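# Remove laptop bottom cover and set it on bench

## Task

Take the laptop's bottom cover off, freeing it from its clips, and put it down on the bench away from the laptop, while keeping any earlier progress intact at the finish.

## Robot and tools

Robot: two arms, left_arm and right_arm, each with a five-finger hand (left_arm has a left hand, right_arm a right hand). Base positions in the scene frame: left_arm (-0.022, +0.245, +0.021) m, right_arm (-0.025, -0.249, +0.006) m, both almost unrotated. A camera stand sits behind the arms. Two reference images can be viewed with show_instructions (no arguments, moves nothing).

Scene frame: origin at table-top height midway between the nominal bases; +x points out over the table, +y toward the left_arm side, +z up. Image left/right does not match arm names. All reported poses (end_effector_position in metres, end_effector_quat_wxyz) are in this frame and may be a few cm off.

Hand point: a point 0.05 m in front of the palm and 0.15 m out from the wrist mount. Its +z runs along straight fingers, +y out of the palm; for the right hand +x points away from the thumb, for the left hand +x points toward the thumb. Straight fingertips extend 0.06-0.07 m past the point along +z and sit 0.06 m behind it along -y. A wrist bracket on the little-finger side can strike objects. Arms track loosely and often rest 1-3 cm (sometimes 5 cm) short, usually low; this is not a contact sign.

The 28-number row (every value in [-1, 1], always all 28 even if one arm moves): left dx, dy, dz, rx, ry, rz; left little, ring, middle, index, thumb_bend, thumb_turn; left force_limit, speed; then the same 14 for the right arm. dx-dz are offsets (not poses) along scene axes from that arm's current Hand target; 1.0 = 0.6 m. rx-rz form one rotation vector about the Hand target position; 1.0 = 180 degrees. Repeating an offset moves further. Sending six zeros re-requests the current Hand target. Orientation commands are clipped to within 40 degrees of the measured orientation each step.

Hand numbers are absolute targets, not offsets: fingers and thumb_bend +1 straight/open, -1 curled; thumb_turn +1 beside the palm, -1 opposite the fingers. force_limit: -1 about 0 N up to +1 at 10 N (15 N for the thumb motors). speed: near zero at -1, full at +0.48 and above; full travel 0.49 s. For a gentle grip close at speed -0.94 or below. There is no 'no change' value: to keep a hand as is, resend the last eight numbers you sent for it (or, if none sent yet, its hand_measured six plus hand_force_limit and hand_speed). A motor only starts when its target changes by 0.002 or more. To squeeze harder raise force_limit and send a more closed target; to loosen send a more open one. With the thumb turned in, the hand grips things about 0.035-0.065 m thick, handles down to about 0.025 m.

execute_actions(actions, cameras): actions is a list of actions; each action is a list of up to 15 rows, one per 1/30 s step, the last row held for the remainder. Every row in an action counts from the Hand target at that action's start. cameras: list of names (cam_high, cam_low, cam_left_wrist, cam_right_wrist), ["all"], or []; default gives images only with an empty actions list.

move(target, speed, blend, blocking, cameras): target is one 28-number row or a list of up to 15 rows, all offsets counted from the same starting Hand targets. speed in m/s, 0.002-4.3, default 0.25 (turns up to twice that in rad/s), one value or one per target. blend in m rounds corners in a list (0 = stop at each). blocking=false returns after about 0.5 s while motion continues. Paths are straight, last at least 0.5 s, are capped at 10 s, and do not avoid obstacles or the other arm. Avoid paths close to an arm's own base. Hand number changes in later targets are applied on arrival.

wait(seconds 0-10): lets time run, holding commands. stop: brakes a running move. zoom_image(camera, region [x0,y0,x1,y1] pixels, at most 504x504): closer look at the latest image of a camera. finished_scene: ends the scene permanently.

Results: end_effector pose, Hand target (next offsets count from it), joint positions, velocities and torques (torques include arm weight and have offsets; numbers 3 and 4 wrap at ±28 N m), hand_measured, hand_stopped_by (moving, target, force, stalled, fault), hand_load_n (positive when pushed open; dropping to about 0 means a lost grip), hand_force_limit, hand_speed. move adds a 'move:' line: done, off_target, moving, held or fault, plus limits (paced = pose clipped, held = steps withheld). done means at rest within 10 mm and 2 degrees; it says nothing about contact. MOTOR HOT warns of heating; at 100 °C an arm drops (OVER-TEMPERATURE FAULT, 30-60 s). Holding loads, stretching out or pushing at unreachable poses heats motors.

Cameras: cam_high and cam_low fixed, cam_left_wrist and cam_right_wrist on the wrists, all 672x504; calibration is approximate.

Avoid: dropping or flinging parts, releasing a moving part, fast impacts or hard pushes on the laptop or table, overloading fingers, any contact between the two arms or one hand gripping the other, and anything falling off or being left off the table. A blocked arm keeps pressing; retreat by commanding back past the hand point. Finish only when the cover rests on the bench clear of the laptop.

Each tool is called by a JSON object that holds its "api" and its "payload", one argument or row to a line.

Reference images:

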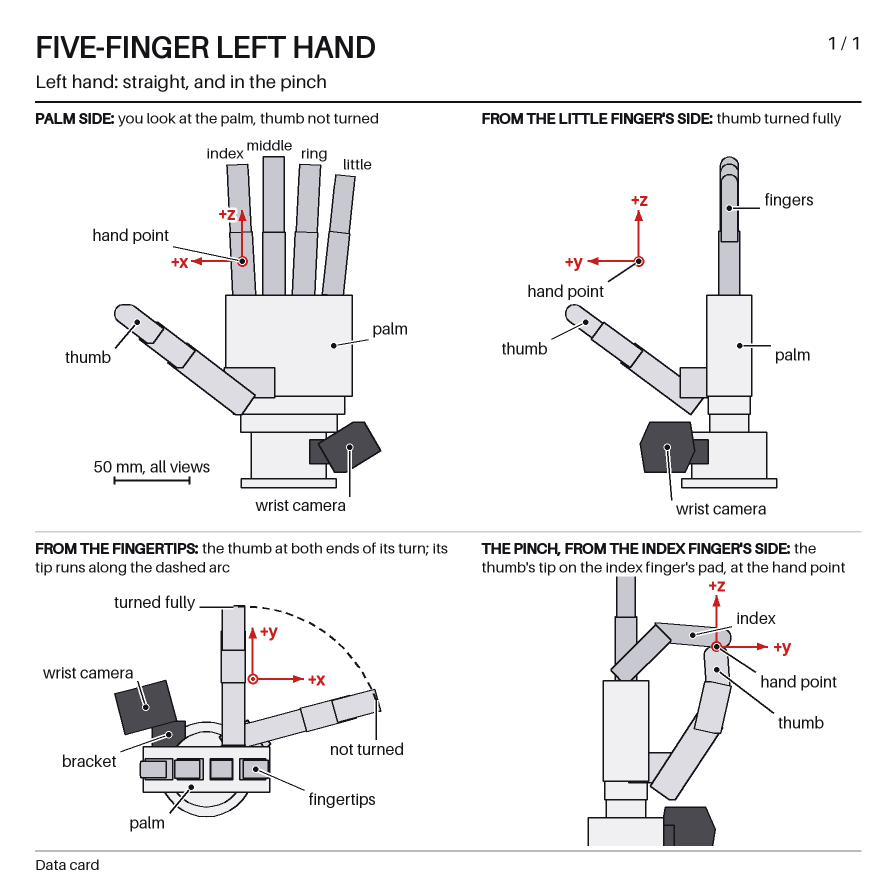

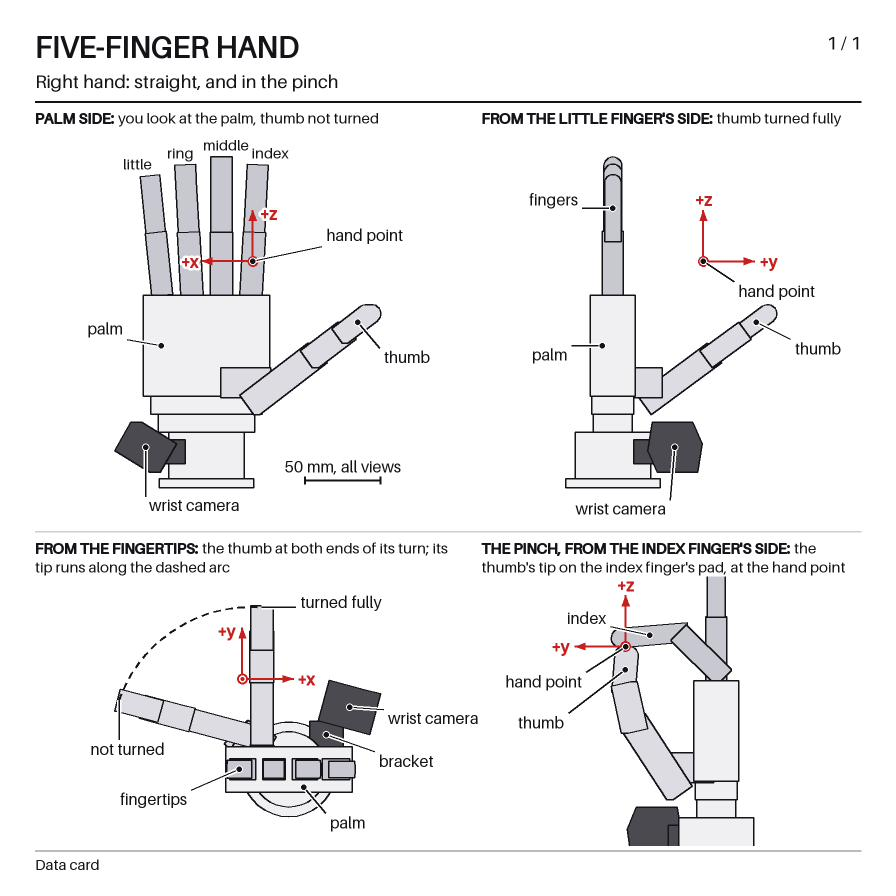

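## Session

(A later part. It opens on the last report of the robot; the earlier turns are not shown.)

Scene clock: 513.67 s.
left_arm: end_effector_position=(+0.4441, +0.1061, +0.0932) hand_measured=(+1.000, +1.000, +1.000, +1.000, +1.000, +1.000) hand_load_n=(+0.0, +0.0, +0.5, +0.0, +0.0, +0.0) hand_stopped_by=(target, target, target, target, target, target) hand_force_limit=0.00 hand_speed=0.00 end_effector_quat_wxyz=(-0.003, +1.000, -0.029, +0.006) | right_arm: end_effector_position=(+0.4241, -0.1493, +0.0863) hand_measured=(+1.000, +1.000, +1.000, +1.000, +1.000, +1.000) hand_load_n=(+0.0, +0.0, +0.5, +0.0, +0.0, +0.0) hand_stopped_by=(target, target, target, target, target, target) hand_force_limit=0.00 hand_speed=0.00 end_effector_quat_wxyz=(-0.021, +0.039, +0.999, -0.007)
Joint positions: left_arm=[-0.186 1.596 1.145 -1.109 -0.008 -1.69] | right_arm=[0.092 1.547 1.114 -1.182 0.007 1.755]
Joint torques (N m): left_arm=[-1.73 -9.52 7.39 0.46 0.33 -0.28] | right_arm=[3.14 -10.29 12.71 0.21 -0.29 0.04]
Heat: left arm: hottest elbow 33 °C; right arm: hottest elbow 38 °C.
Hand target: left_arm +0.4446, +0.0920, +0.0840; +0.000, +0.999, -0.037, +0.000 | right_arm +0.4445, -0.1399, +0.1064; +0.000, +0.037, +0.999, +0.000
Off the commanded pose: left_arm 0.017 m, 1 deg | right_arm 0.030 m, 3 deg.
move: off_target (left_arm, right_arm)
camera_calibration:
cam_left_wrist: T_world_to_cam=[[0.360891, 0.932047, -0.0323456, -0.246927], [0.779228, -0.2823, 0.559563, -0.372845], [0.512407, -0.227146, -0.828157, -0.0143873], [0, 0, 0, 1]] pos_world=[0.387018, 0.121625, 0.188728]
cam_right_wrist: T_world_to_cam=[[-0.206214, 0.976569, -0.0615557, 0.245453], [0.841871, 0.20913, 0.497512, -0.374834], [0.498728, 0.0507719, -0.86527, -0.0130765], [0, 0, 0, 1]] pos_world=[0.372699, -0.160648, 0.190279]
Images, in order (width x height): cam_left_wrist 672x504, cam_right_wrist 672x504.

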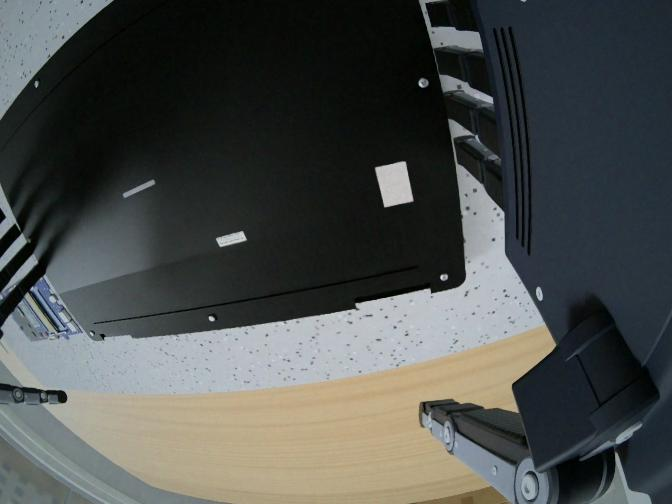

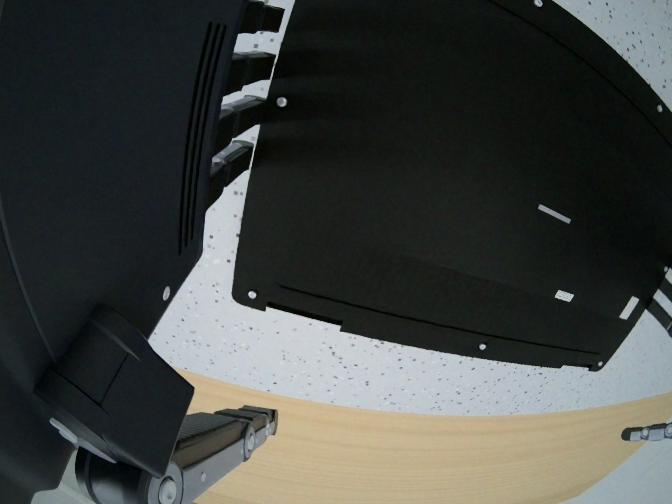

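{"api": "zoom_image", "payload": {
  "camera": "cam_left_wrist",
  "region": [400, 0, 500, 200]
}}

{"api": "zoom_image", "payload": {
  "camera": "cam_right_wrist",
  "region": [200, 0, 300, 200]
}}

Scaled by 2.520 from the camera's 672x504 image, which has a finer 960x720 frame.

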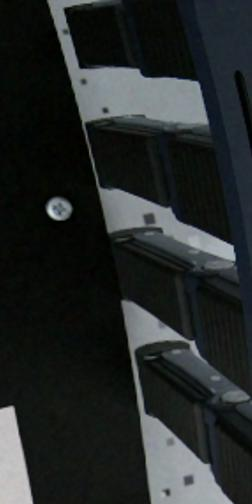

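Scaled by 2.520 from the camera's 672x504 image, which has a finer 960x720 frame.

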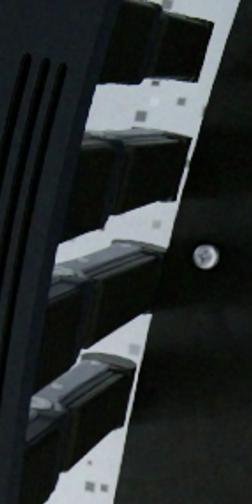

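{"api": "move", "payload": {
  "target": [0,-0.025,0,0,0,0,1,1,1,1,1,1,0,0, 0,0.025,0,0,0,0,1,1,1,1,1,1,0,0],
  "speed": 0.05,
  "cameras": ["cam_left_wrist","cam_right_wrist"]
}}

{"api": "zoom_image", "payload": {
  "camera": "cam_left_wrist",
  "region": [400, 0, 500, 200]
}}

{"api": "zoom_image", "payload": {
  "camera": "cam_right_wrist",
  "region": [200, 0, 300, 200]
}}

Scene clock: 517.43 s.
left_arm: end_effector_position=(+0.4449, +0.1041, +0.0922) hand_measured=(+1.000, +1.000, +1.000, +1.000, +1.000, +1.000) hand_load_n=(+0.0, +0.0, +1.0, +0.0, +0.0, +0.0) hand_stopped_by=(target, target, target, target, target, target) hand_force_limit=0.00 hand_speed=0.00 end_effector_quat_wxyz=(-0.014, +1.000, -0.019, +0.008) | right_arm: end_effector_position=(+0.4250, -0.1474, +0.0856) hand_measured=(+1.000, +1.000, +1.000, +1.000, +1.000, +1.000) hand_load_n=(+0.0, -0.5, +0.5, +0.0, +0.0, +0.0) hand_stopped_by=(target, target, target, target, target, target) hand_force_limit=0.00 hand_speed=0.00 end_effector_quat_wxyz=(-0.020, +0.048, +0.998, -0.017)
Joint positions: left_arm=[-0.201 1.596 1.145 -1.109 -0.029 -1.723] | right_arm=[0.107 1.547 1.116 -1.184 0.027 1.79]
Joint torques (N m): left_arm=[-3.08 -9.11 8.09 0.35 1.23 -0.26] | right_arm=[4.72 -9.99 13.05 0.2 -1.09 0.01]
Heat: left arm: hottest elbow 33 °C; right arm: hottest elbow 38 °C.
Hand target: left_arm +0.4446, +0.0769, +0.0840; +0.000, +0.999, -0.037, +0.000 | right_arm +0.4446, -0.1249, +0.1065; +0.000, +0.037, +0.999, +0.000
Off the commanded pose: left_arm 0.028 m, 3 deg | right_arm 0.036 m, 3 deg.
move: off_target (left_arm, right_arm)
camera_calibration:
cam_left_wrist: T_world_to_cam=[[0.343707, 0.939002, -0.0118708, -0.240257], [0.781952, -0.279175, 0.557326, -0.374721], [0.520016, -0.200839, -0.830209, -0.0220067], [0, 0, 0, 1]] pos_world=[0.387035, 0.116569, 0.18772]
cam_right_wrist: T_world_to_cam=[[-0.188312, 0.978614, -0.0827837, 0.238215], [0.844323, 0.204372, 0.495329, -0.377255], [0.501655, 0.0233803, -0.864752, -0.0195628], [0, 0, 0, 1]] pos_world=[0.373197, -0.155562, 0.189669]
Images, in order (width x height): cam_left_wrist 672x504, cam_right_wrist 672x504.

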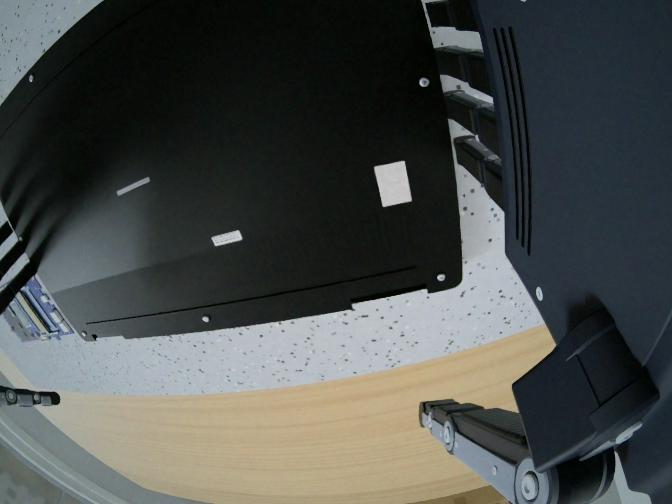

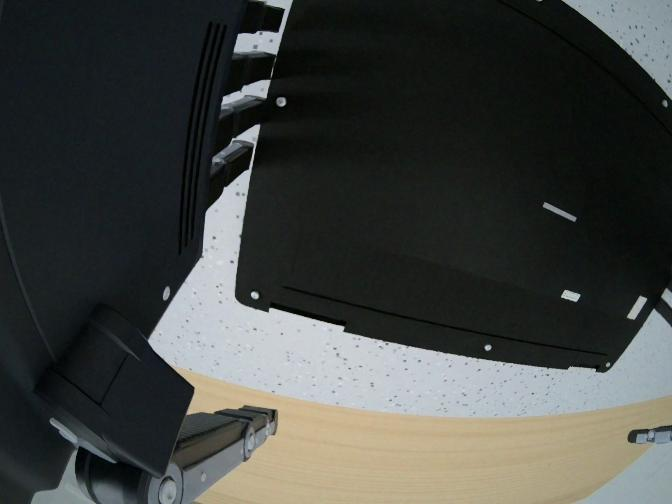

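Scaled by 2.520 from the camera's 672x504 image, which has a finer 960x720 frame.

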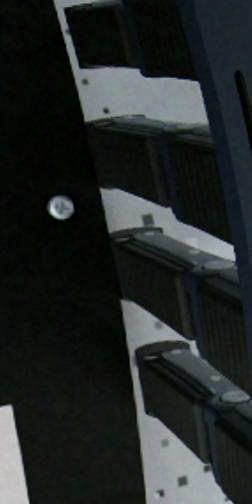

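Scaled by 2.520 from the camera's 672x504 image, which has a finer 960x720 frame.

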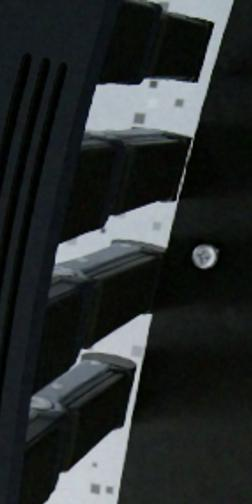

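{"api": "move", "payload": {
  "target": [0,-0.06,0,0,0,0,1,1,1,1,1,1,0,0, 0,0.06,0,0,0,0,1,1,1,1,1,1,0,0],
  "speed": 0.08,
  "cameras": ["cam_left_wrist","cam_right_wrist"]
}}

{"api": "zoom_image", "payload": {
  "camera": "cam_left_wrist",
  "region": [400, 0, 500, 200]
}}

{"api": "zoom_image", "payload": {
  "camera": "cam_right_wrist",
  "region": [200, 0, 300, 200]
}}

Scene clock: 521.43 s.
left_arm: end_effector_position=(+0.4459, +0.0997, +0.0893) hand_measured=(+1.000, +1.000, +1.000, +1.000, +1.000, +1.000) hand_load_n=(+0.0, +1.0, +1.0, +0.0, +0.0, +0.0) hand_stopped_by=(target, target, target, target, target, target) hand_force_limit=0.00 hand_speed=0.00 end_effector_quat_wxyz=(-0.038, +0.999, -0.002, +0.011) | right_arm: end_effector_position=(+0.4269, -0.1427, +0.0836) hand_measured=(+1.000, +1.000, +1.000, +1.000, +1.000, +1.000) hand_load_n=(+0.0, +0.0, +2.0, +0.0, +0.0, +0.0) hand_stopped_by=(target, target, target, target, target, target) hand_force_limit=0.00 hand_speed=0.00 end_effector_quat_wxyz=(-0.018, +0.068, +0.997, -0.044)
Joint positions: left_arm=[-0.235 1.6 1.148 -1.114 -0.078 -1.792] | right_arm=[0.146 1.554 1.124 -1.195 0.078 1.87]
Joint torques (N m): left_arm=[-5.77 -8.35 9.68 0.2 3.35 -0.3] | right_arm=[8.29 -9.88 13.53 0.43 -3.13 -0.05]
Heat: left arm: hottest elbow 33 °C; right arm: hottest elbow 39 °C.
Hand target: left_arm +0.4446, +0.0409, +0.0841; +0.000, +0.999, -0.037, +0.000 | right_arm +0.4446, -0.0889, +0.1066; +0.000, +0.037, +0.999, +0.000
Off the commanded pose: left_arm 0.059 m, 6 deg | right_arm 0.061 m, 6 deg.
move: off_target (left_arm, right_arm)
camera_calibration:
cam_left_wrist: T_world_to_cam=[[0.310925, 0.949763, 0.0357339, -0.22723], [0.787375, -0.278457, 0.550002, -0.377007], [0.532321, -0.142873, -0.834399, -0.0367569], [0, 0, 0, 1]] pos_world=[0.387064, 0.105582, 0.184805]
cam_right_wrist: T_world_to_cam=[[-0.150722, 0.979062, -0.13682, 0.222305], [0.850849, 0.198941, 0.48629, -0.381552], [0.503328, -0.0431182, -0.863019, -0.0326989], [0, 0, 0, 1]] pos_world=[0.374607, -0.143154, 0.187741]
Images, in order (width x height): cam_left_wrist 672x504, cam_right_wrist 672x504.

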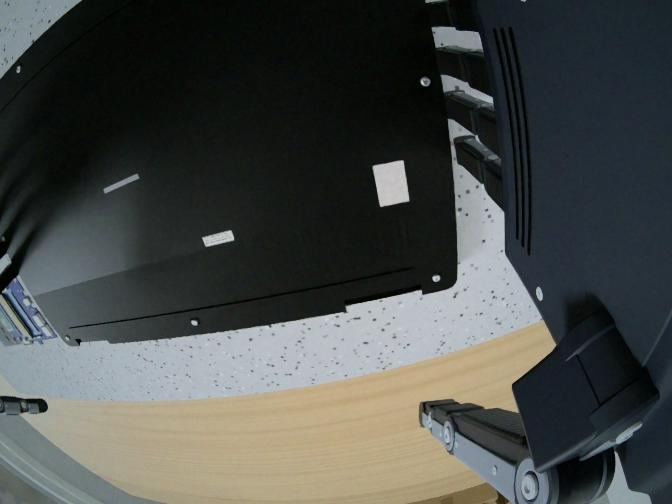

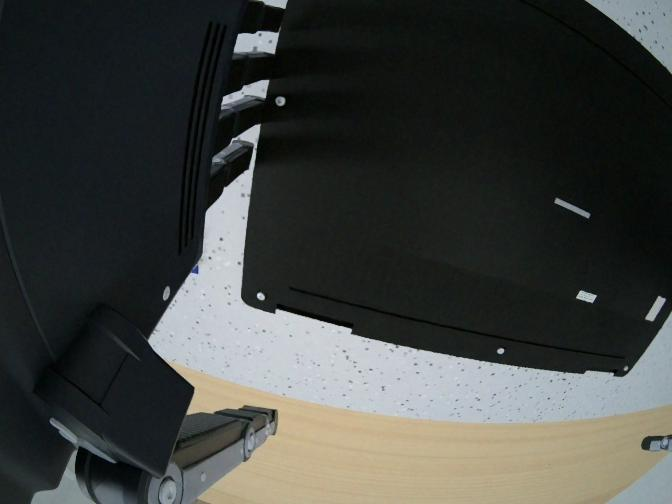

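Scaled by 2.520 from the camera's 672x504 image, which has a finer 960x720 frame.

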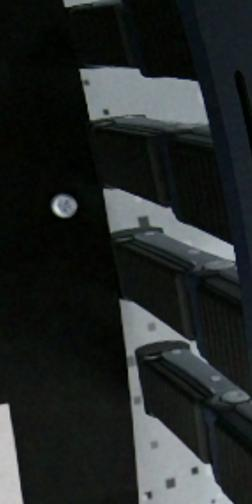

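Scaled by 2.520 from the camera's 672x504 image, which has a finer 960x720 frame.

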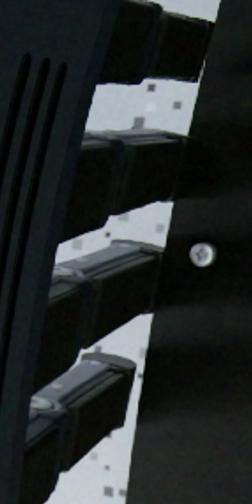

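{"api": "move", "payload": {
  "target": [0,0,0,-0.04,0,-0.022,1,1,1,1,1,1,0,0, 0,0,0,0.043,0,0.02,1,1,1,1,1,1,0,0],
  "speed": 0.08,
  "cameras": ["cam_left_wrist","cam_right_wrist"]
}}

{"api": "zoom_image", "payload": {
  "camera": "cam_left_wrist",
  "region": [400, 0, 500, 200]
}}

{"api": "zoom_image", "payload": {
  "camera": "cam_right_wrist",
  "region": [200, 0, 300, 200]
}}

Scene clock: 536.23 s.
left_arm: end_effector_position=(+0.4441, +0.1021, +0.0930) hand_measured=(+1.000, +1.000, +1.000, +1.000, +1.000, +1.000) hand_load_n=(+0.0, +0.0, +2.5, +0.0, +0.0, +0.0) hand_stopped_by=(target, target, target, target, target, target) hand_force_limit=0.00 hand_speed=0.00 end_effector_quat_wxyz=(+0.002, +1.000, -0.028, +0.003) | right_arm: end_effector_position=(+0.4264, -0.1472, +0.0883) hand_measured=(+1.000, +1.000, +1.000, +1.000, +1.000, +1.000) hand_load_n=(+0.0, +0.0, +3.0, +0.0, +0.0, +0.0) hand_stopped_by=(target, target, target, target, target, target) hand_force_limit=0.00 hand_speed=0.00 end_effector_quat_wxyz=(-0.027, +0.048, +0.998, +0.008)
Joint positions: left_arm=[-0.19 1.6 1.148 -1.111 0.003 -1.695] | right_arm=[0.084 1.554 1.124 -1.191 -0.024 1.765]
Joint torques (N m): left_arm=[-4.78 -8.59 7.62 1.92 5.17 0.01] | right_arm=[8.06 -9.7 11.58 1.63 -4.46 -0.23]
Heat: left arm: hottest wrist yaw 36 °C; right arm: hottest elbow 39 °C.
Hand target: left_arm +0.4446, +0.0409, +0.0841; +0.063, +0.995, -0.072, +0.002 | right_arm +0.4446, -0.0890, +0.1064; -0.003, +0.006, +0.998, +0.067
Off the commanded pose: left_arm 0.062 m, 9 deg | right_arm 0.064 m, 9 deg.
move: off_target (left_arm, right_arm)
camera_calibration:
cam_left_wrist: T_world_to_cam=[[0.359797, 0.931967, -0.0445436, -0.241502], [0.78235, -0.275334, 0.558677, -0.375875], [0.508404, -0.235859, -0.828189, -0.0126769], [0, 0, 0, 1]] pos_world=[0.387403, 0.118591, 0.188736]
cam_right_wrist: T_world_to_cam=[[-0.187695, 0.981747, -0.0307234, 0.234086], [0.850248, 0.178056, 0.495352, -0.386087], [0.491781, 0.0668525, -0.868149, -0.00695942], [0, 0, 0, 1]] pos_world=[0.375629, -0.160602, 0.192399]
Images, in order (width x height): cam_left_wrist 672x504, cam_right_wrist 672x504.

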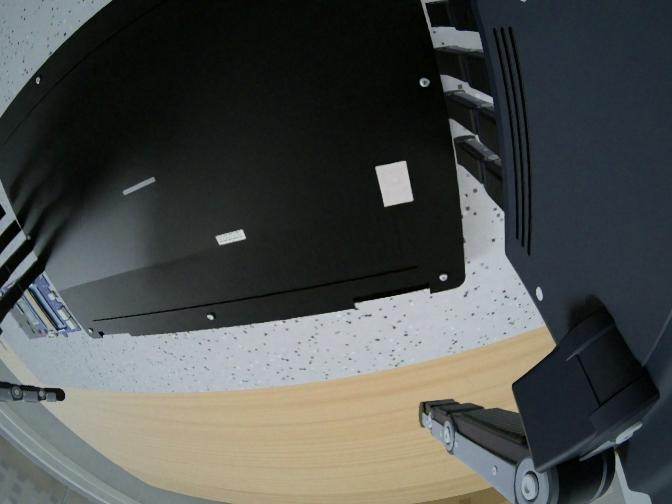

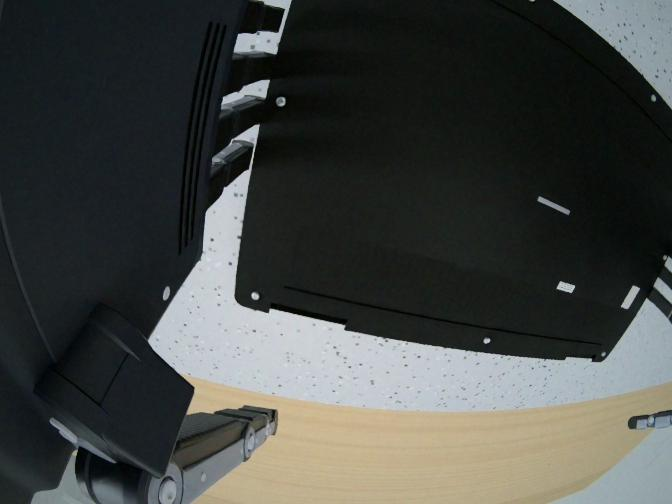

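Scaled by 2.520 from the camera's 672x504 image, which has a finer 960x720 frame.

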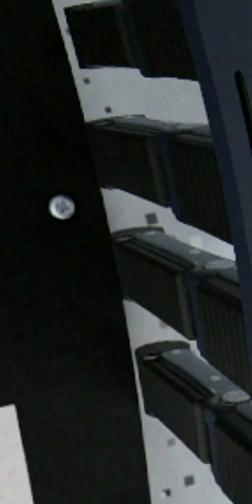

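Scaled by 2.520 from the camera's 672x504 image, which has a finer 960x720 frame.

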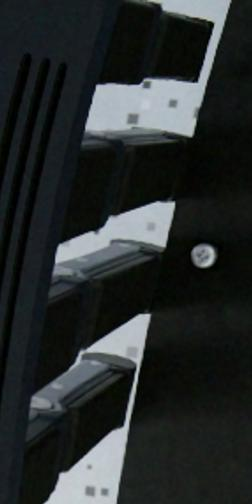

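{"api": "move", "payload": {
  "target": [0,0,0.05,0,0,0,1,1,1,1,1,1,0,0, 0,0,0.04,0,0,0,1,1,1,1,1,1,0,0],
  "speed": 0.05,
  "cameras": ["cam_left_wrist","cam_right_wrist"]
}}

{"api": "zoom_image", "payload": {
  "camera": "cam_left_wrist",
  "region": [400, 0, 500, 200]
}}

{"api": "zoom_image", "payload": {
  "camera": "cam_right_wrist",
  "region": [200, 0, 300, 200]
}}

Scene clock: 540.13 s.
left_arm: end_effector_position=(+0.4442, +0.1022, +0.0963) hand_measured=(+1.000, +1.000, +1.000, +1.000, +1.000, +1.000) hand_load_n=(+0.0, +0.0, +2.5, +0.0, +0.0, +0.0) hand_stopped_by=(target, target, target, target, target, target) hand_force_limit=0.00 hand_speed=0.00 end_effector_quat_wxyz=(+0.002, +1.000, -0.029, +0.001) | right_arm: end_effector_position=(+0.4259, -0.1473, +0.0923) hand_measured=(+1.000, +1.000, +1.000, +1.000, +1.000, +1.000) hand_load_n=(+0.0, +0.0, +3.0, +0.0, +0.0, +0.0) hand_stopped_by=(target, target, target, target, target, target) hand_force_limit=0.00 hand_speed=0.00 end_effector_quat_wxyz=(-0.031, +0.046, +0.998, +0.009)
Joint positions: left_arm=[-0.188 1.6 1.158 -1.126 0.005 -1.691] | right_arm=[0.082 1.554 1.136 -1.211 -0.026 1.76]
Joint torques (N m): left_arm=[-4.95 -10.93 10.45 -0.23 5.16 -0.02] | right_arm=[8.18 -11.52 13.81 0.32 -4.41 -0.18]
Heat: left arm: hottest wrist yaw 42 °C; right arm: hottest wrist yaw 41 °C.
Hand target: left_arm +0.4447, +0.0409, +0.1141; +0.063, +0.995, -0.072, +0.002 | right_arm +0.4445, -0.0890, +0.1304; -0.003, +0.006, +0.998, +0.067
Off the commanded pose: left_arm 0.064 m, 8 deg | right_arm 0.072 m, 9 deg.
move: off_target (left_arm, right_arm)
camera_calibration:
cam_left_wrist: T_world_to_cam=[[0.362037, 0.930996, -0.0466527, -0.242222], [0.784621, -0.27733, 0.554489, -0.378123], [0.503289, -0.23735, -0.830882, -0.00737001], [0, 0, 0, 1]] pos_world=[0.388086, 0.118893, 0.192241]
cam_right_wrist: T_world_to_cam=[[-0.191916, 0.981018, -0.0277797, 0.235593], [0.853456, 0.180802, 0.488798, -0.388033], [0.484543, 0.0700993, -0.871954, 0.000684445], [0, 0, 0, 1]] pos_world=[0.376051, -0.161012, 0.196811]
Images, in order (width x height): cam_left_wrist 672x504, cam_right_wrist 672x504.

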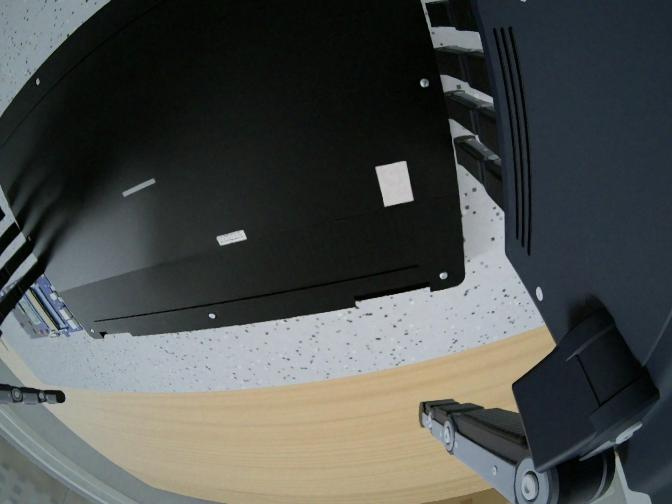

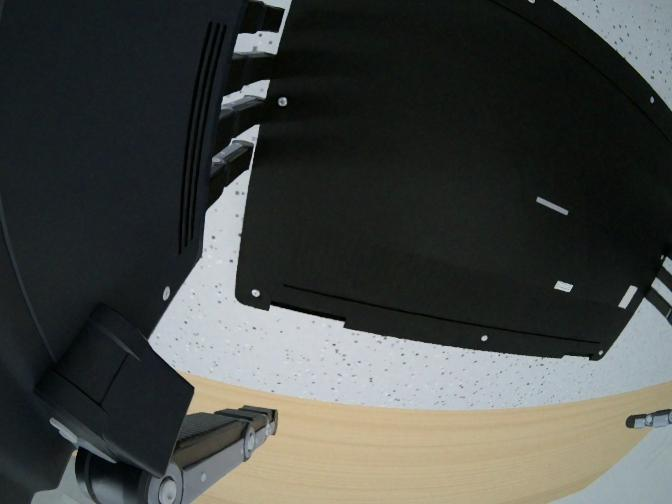

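Scaled by 2.520 from the camera's 672x504 image, which has a finer 960x720 frame.

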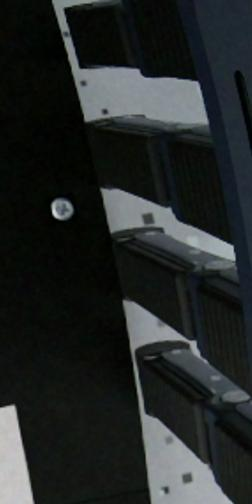

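Scaled by 2.520 from the camera's 672x504 image, which has a finer 960x720 frame.

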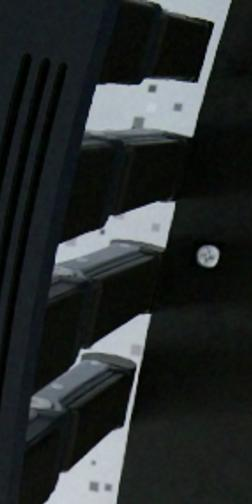

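{"api": "move", "payload": {
  "target": [0,0,0.04,0,0,0,1,1,1,1,1,1,0,0, 0,0,0.04,0,0,0,1,1,1,1,1,1,0,0],
  "speed": 0.05,
  "cameras": ["cam_left_wrist","cam_right_wrist","cam_high","cam_low"]
}}

{"api": "zoom_image", "payload": {
  "camera": "cam_left_wrist",
  "region": [400, 0, 500, 200]
}}

{"api": "zoom_image", "payload": {
  "camera": "cam_right_wrist",
  "region": [200, 0, 300, 200]
}}

{"api": "zoom_image", "payload": {
  "camera": "cam_low",
  "region": [300, 220, 440, 300]
}}

Scene clock: 547.37 s.
left_arm: end_effector_position=(+0.4393, +0.1020, +0.1065) hand_measured=(+1.000, +1.000, +1.000, +1.000, +1.000, +1.000) hand_load_n=(+0.0, +0.0, +2.5, +0.0, +0.0, +0.0) hand_stopped_by=(target, target, target, target, target, target) hand_force_limit=0.00 hand_speed=0.00 end_effector_quat_wxyz=(+0.003, +0.999, -0.030, -0.018) | right_arm: end_effector_position=(+0.4212, -0.1478, +0.1071) hand_measured=(+1.000, +1.000, +1.000, +1.000, +1.000, +1.000) hand_load_n=(+0.0, +0.0, +3.0, +0.0, +0.0, +0.0) hand_stopped_by=(target, target, target, target, target, target) hand_force_limit=0.00 hand_speed=0.00 end_effector_quat_wxyz=(-0.049, +0.046, +0.998, +0.007)
Joint positions: left_arm=[-0.188 1.6 1.189 -1.194 0.011 -1.69] | right_arm=[0.081 1.551 1.175 -1.29 -0.028 1.758]
Joint torques (N m): left_arm=[-4.89 -12.51 10.97 -0.01 4.94 0] | right_arm=[8.18 -12.81 14.08 0.73 -4.37 -0.2]
Heat: left arm: hottest wrist yaw 50 °C; right arm: hottest wrist yaw 47 °C.
Hand target: left_arm +0.4447, +0.0410, +0.1381; +0.063, +0.995, -0.072, +0.002 | right_arm +0.4445, -0.0889, +0.1544; -0.003, +0.006, +0.998, +0.067
Off the commanded pose: left_arm 0.069 m, 9 deg | right_arm 0.079 m, 10 deg.
move: off_target (left_arm, right_arm)
camera_calibration:
cam_left_wrist: T_world_to_cam=[[0.360612, 0.930791, -0.0598941, -0.237709], [0.804367, -0.277839, 0.525166, -0.385517], [0.472179, -0.237558, -0.84889, 0.0191471], [0, 0, 0, 1]] pos_world=[0.386777, 0.118694, 0.204477]
cam_right_wrist: T_world_to_cam=[[-0.193025, 0.980949, -0.021904, 0.235439], [0.870577, 0.181519, 0.457325, -0.394919], [0.452589, 0.0692063, -0.88903, 0.0309307], [0, 0, 0, 1]] pos_world=[0.375254, -0.161409, 0.213262]

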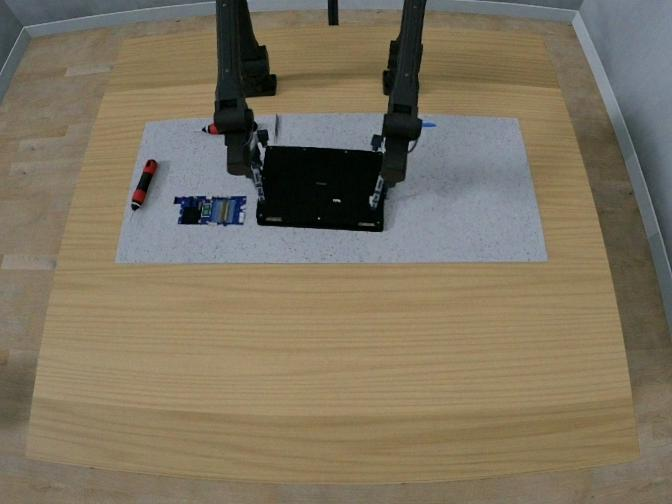

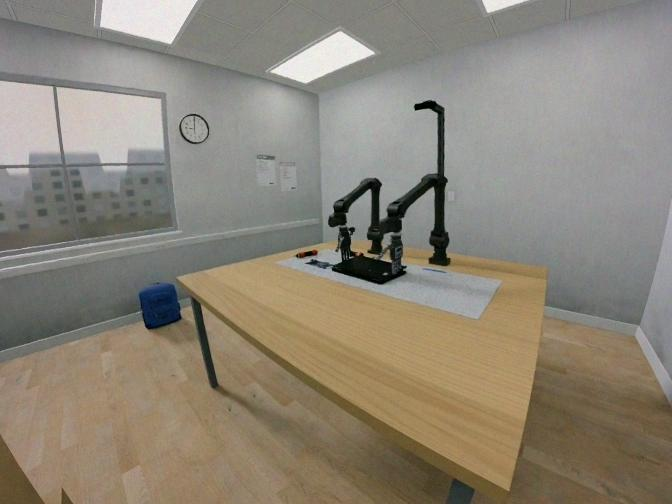

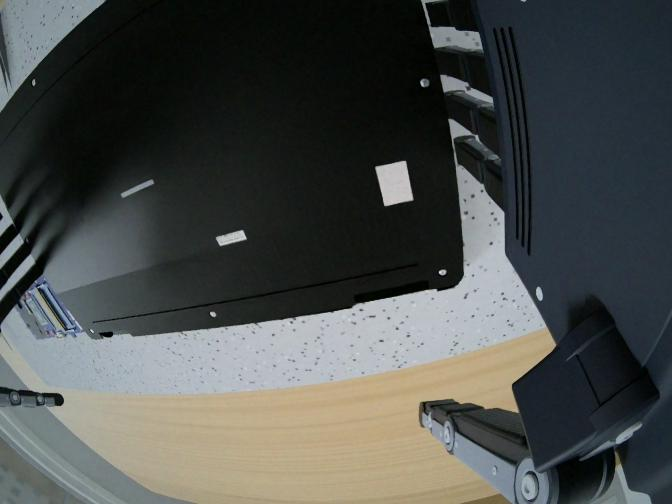

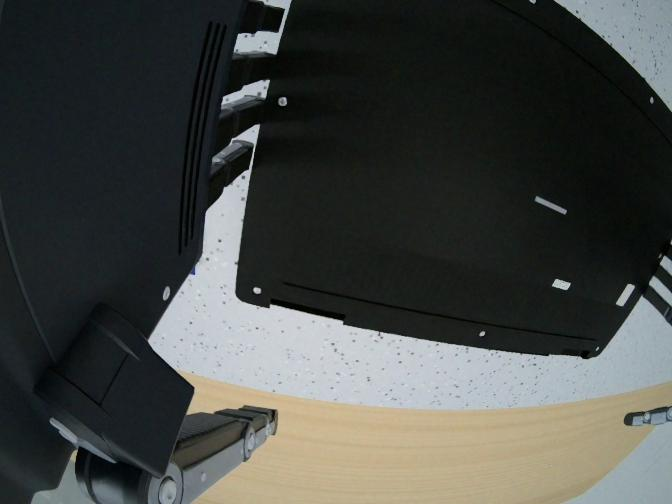

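Scaled by 2.520 from the camera's 672x504 image, which has a finer 960x720 frame.

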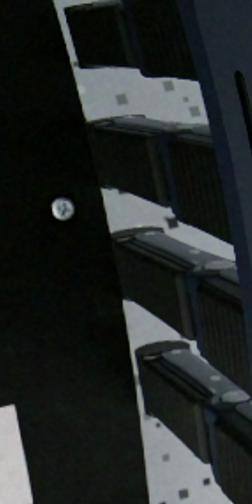

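Scaled by 2.520 from the camera's 672x504 image, which has a finer 960x720 frame.

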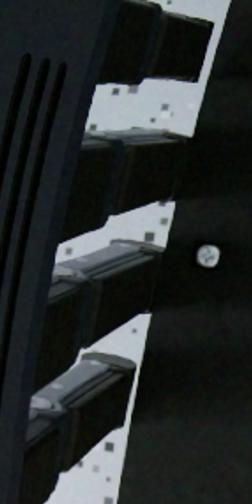

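Scaled by 3.600.

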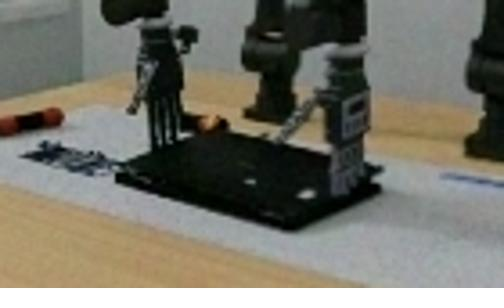

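{"api": "zoom_image", "payload": {
  "camera": "cam_high",
  "region": [240, 130, 410, 250]
}}

{"api": "zoom_image", "payload": {
  "camera": "cam_left_wrist",
  "region": [330, 240, 480, 330]
}}

{"api": "zoom_image", "payload": {
  "camera": "cam_right_wrist",
  "region": [230, 260, 380, 350]
}}

Scaled by 2.965.

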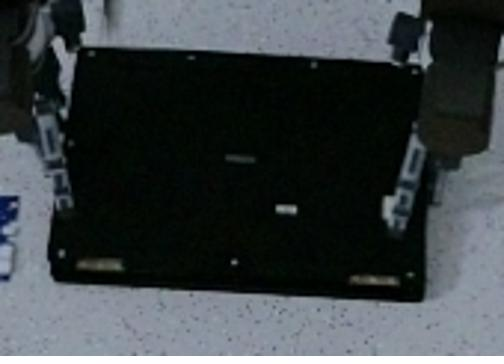

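Scaled by 3.360 from the camera's 672x504 image, which has a finer 960x720 frame.

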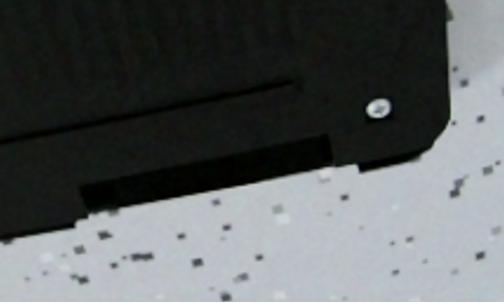

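Scaled by 3.360 from the camera's 672x504 image, which has a finer 960x720 frame.

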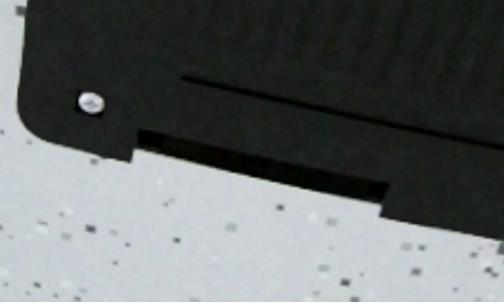

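{"api": "move", "payload": {
  "target": [0.008,-0.012,0.07,0,0,0,1,1,1,1,1,1,0,0, 0.008,0.012,0.06,0,0,0,1,1,1,1,1,1,0,0],
  "speed": 0.06,
  "cameras": ["cam_left_wrist","cam_right_wrist","cam_high","cam_low"]
}}

Scene clock: 602.93 s.
left_arm: end_effector_position=(+0.4451, +0.1008, +0.1410) hand_measured=(+1.000, +1.000, +1.000, +1.000, +1.000, +1.000) hand_load_n=(+0.0, +0.0, +2.5, +0.0, +0.0, +0.0) hand_stopped_by=(target, target, target, target, target, target) hand_force_limit=0.00 hand_speed=0.00 end_effector_quat_wxyz=(+0.002, +0.999, -0.031, -0.025) | right_arm: end_effector_position=(+0.4269, -0.1478, +0.1440) hand_measured=(+1.000, +1.000, +1.000, +1.000, +1.000, +1.000) hand_load_n=(+0.0, +0.0, +3.0, +0.0, +0.0, +0.0) hand_stopped_by=(target, target, target, target, target, target) hand_force_limit=0.00 hand_speed=0.00 end_effector_quat_wxyz=(-0.047, +0.044, +0.998, +0.006)
Joint positions: left_arm=[-0.188 1.593 1.278 -1.305 0.011 -1.687] | right_arm=[0.081 1.533 1.257 -1.387 -0.024 1.755]
Joint torques (N m): left_arm=[-5.54 -13.68 11.66 -0.1 4.99 -0.13] | right_arm=[9.41 -12.1 14.82 0.83 -4.58 -0.07]
Heat: left arm: hottest wrist yaw 79 °C; right arm: hottest wrist yaw 70 °C.
Hand target: left_arm +0.4495, +0.0337, +0.1801; +0.063, +0.995, -0.072, +0.002 | right_arm +0.4492, -0.0816, +0.1904; -0.003, +0.006, +0.998, +0.067
Off the commanded pose: left_arm 0.078 m, 9 deg | right_arm 0.084 m, 10 deg.
move: off_target (left_arm, right_arm)
camera_calibration:
cam_left_wrist: T_world_to_cam=[[0.362558, 0.929842, -0.0628197, -0.237], [0.811084, -0.281617, 0.512673, -0.409547], [0.459014, -0.236826, -0.856283, 0.0522208], [0, 0, 0, 1]] pos_world=[0.394134, 0.117404, 0.239791]
cam_right_wrist: T_world_to_cam=[[-0.196637, 0.980142, -0.0256255, 0.239358], [0.868458, 0.186243, 0.45945, -0.41542], [0.455099, 0.06809, -0.887834, 0.0597616], [0, 0, 0, 1]] pos_world=[0.380644, -0.161305, 0.250057]

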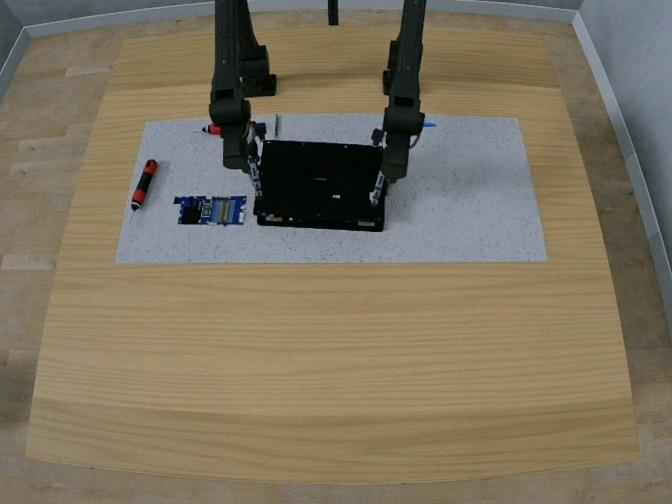

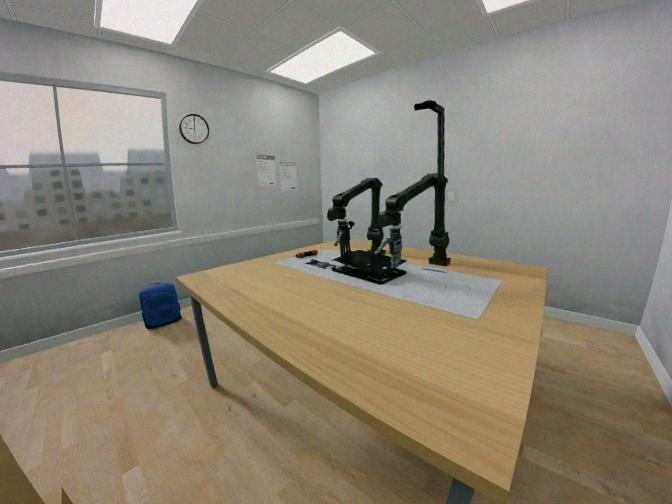

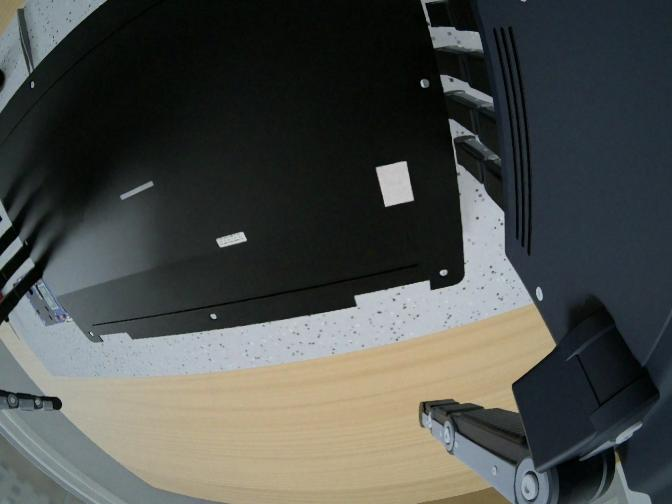

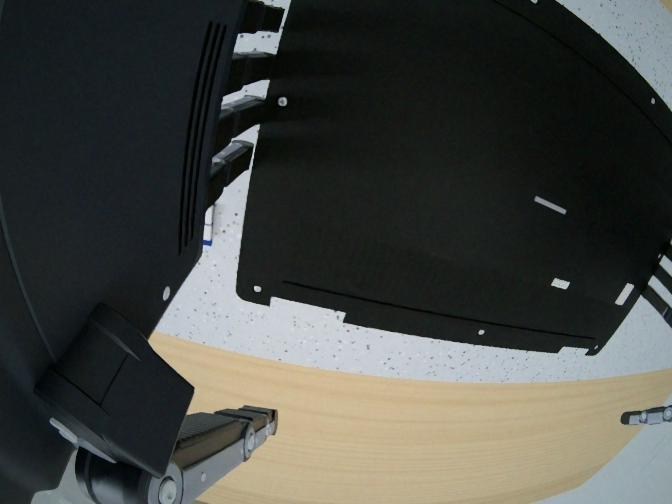

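{"api": "move", "payload": {
  "target": [0.15,0,0.03,0.018,0,0,1,1,1,1,1,1,0,0, 0.15,0,0.02,-0.018,0,0,1,1,1,1,1,1,0,0],
  "speed": 0.08,
  "cameras": ["cam_left_wrist","cam_high"]
}}

Scene clock: 610.27 s.
left_arm: end_effector_position=(+0.5377, +0.0970, +0.1877) hand_measured=(+1.000, +1.000, +1.000, +1.000, +1.000, +1.000) hand_load_n=(+0.0, +0.0, +2.0, +0.0, +0.0, +0.0) hand_stopped_by=(target, target, target, target, target, target) hand_force_limit=0.00 hand_speed=0.00 end_effector_quat_wxyz=(-0.014, +0.999, -0.029, -0.002) | right_arm: end_effector_position=(+0.5195, -0.1464, +0.1686) hand_measured=(+1.000, +1.000, +1.000, +1.000, +1.000, +1.000) hand_load_n=(+0.0, +0.0, +2.5, +0.0, +0.0, +0.0) hand_stopped_by=(target, target, target, target, target, target) hand_force_limit=0.00 hand_speed=0.00 end_effector_quat_wxyz=(-0.035, +0.044, +0.998, -0.012)
Joint positions: left_arm=[-0.178 1.769 1.634 -1.442 -0.027 -1.683] | right_arm=[0.081 1.739 1.585 -1.488 0.014 1.755]
Joint torques (N m): left_arm=[-4.89 -13.22 11.7 -0.17 4.12 0] | right_arm=[8.7 -13.74 15.42 0.72 -3.78 -0.09]
Heat: left arm: hottest wrist yaw 81 °C; right arm: hottest wrist yaw 72 °C.
Hand target: left_arm +0.5395, +0.0337, +0.1980; +0.035, +0.997, -0.072, +0.000 | right_arm +0.5393, -0.0816, +0.2025; -0.002, +0.006, +0.999, +0.039
Off the commanded pose: left_arm 0.064 m, 7 deg | right_arm 0.076 m, 8 deg.
move: off_target (left_arm, right_arm)
camera_calibration:
cam_left_wrist: T_world_to_cam=[[0.360481, 0.932598, -0.0177115, -0.271712], [0.786923, -0.293868, 0.542581, -0.501006], [0.500805, -0.209528, -0.839817, 0.0206143], [0, 0, 0, 1]] pos_world=[0.481876, 0.110488, 0.284336]
Images, in order (width x height): cam_high 672x504, cam_left_wrist 672x504.

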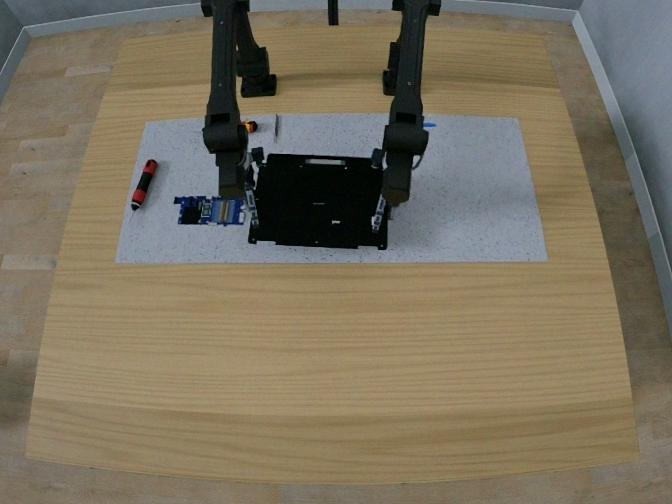

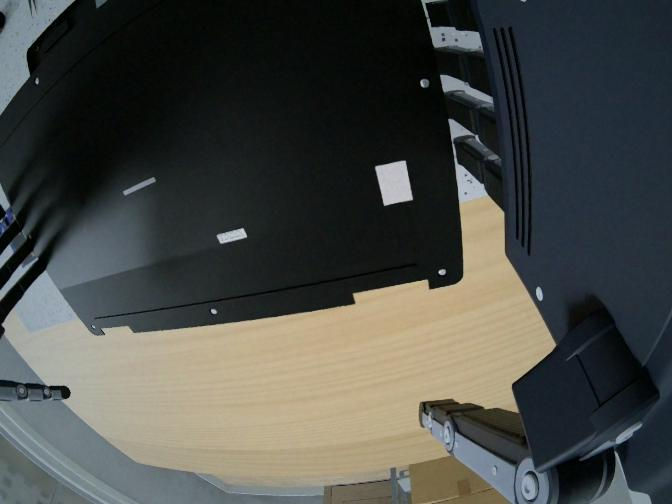

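{"api": "move", "payload": {
  "target": [0.2,-0.03,-0.02,0.006,-0.045,0,1,1,1,1,1,1,0,0, 0.2,0.03,0.0,-0.006,-0.045,0,1,1,1,1,1,1,0,0],
  "speed": 0.08,
  "cameras": ["cam_left_wrist","cam_high"]
}}

Scene clock: 615.53 s.
left_arm: end_effector_position=(+0.6528, +0.0938, +0.1732) hand_measured=(+1.000, +1.000, +1.000, +1.000, +1.000, +1.000) hand_load_n=(+0.0, +0.0, +2.0, +0.0, +0.0, +0.0) hand_stopped_by=(target, target, target, target, target, target) hand_force_limit=0.00 hand_speed=0.00 end_effector_quat_wxyz=(-0.028, +0.998, -0.024, +0.053) | right_arm: end_effector_position=(+0.6381, -0.1432, +0.1694) hand_measured=(+1.000, +1.000, +1.000, +1.000, +1.000, +1.000) hand_load_n=(+0.0, +0.0, +2.5, +0.0, +0.0, +0.0) hand_stopped_by=(target, target, target, target, target, target) hand_force_limit=0.00 hand_speed=0.00 end_effector_quat_wxyz=(+0.029, +0.046, +0.998, -0.021)
Joint positions: left_arm=[-0.167 2.015 1.953 -1.411 -0.069 -1.677] | right_arm=[0.079 1.975 1.921 -1.465 0.049 1.755]
Joint torques (N m): left_arm=[-5.71 -17.2 12.55 0.83 3.73 0] | right_arm=[9.82 -17.03 15.53 1.54 -3.47 -0.05]
Heat: left arm: hottest wrist yaw 79 °C; right arm: hottest wrist yaw 71 °C.
Hand target: left_arm +0.6595, +0.0156, +0.1861; +0.020, +0.995, -0.074, +0.070 | right_arm +0.6593, -0.0637, +0.2026; +0.068, +0.003, +0.997, +0.030
Off the commanded pose: left_arm 0.079 m, 8 deg | right_arm 0.089 m, 9 deg.
move: off_target (left_arm, right_arm)
camera_calibration:
cam_left_wrist: T_world_to_cam=[[0.351909, 0.934961, 0.0448035, -0.315934], [0.72564, -0.302732, 0.6179, -0.5569], [0.591276, -0.184933, -0.784979, -0.120787], [0, 0, 0, 1]] pos_world=[0.586707, 0.104457, 0.263448]
Images, in order (width x height): cam_high 672x504, cam_left_wrist 672x504.

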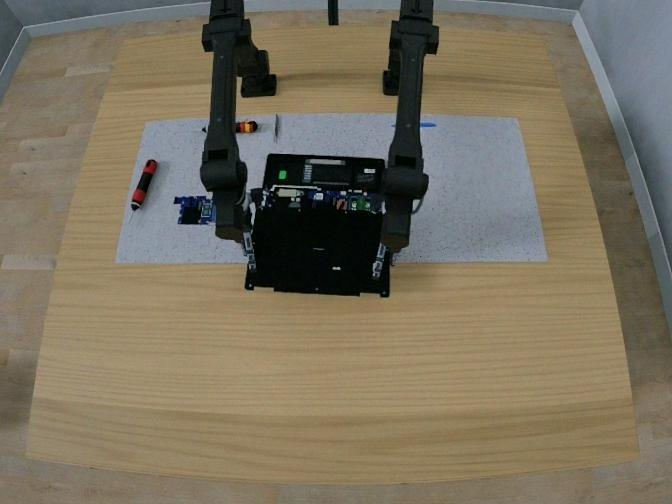

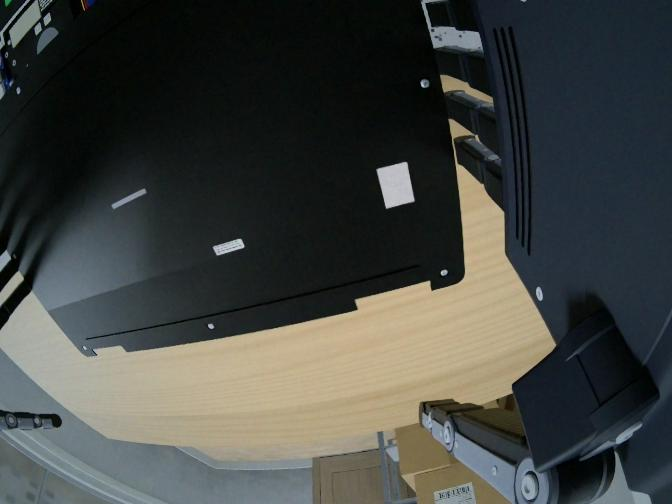

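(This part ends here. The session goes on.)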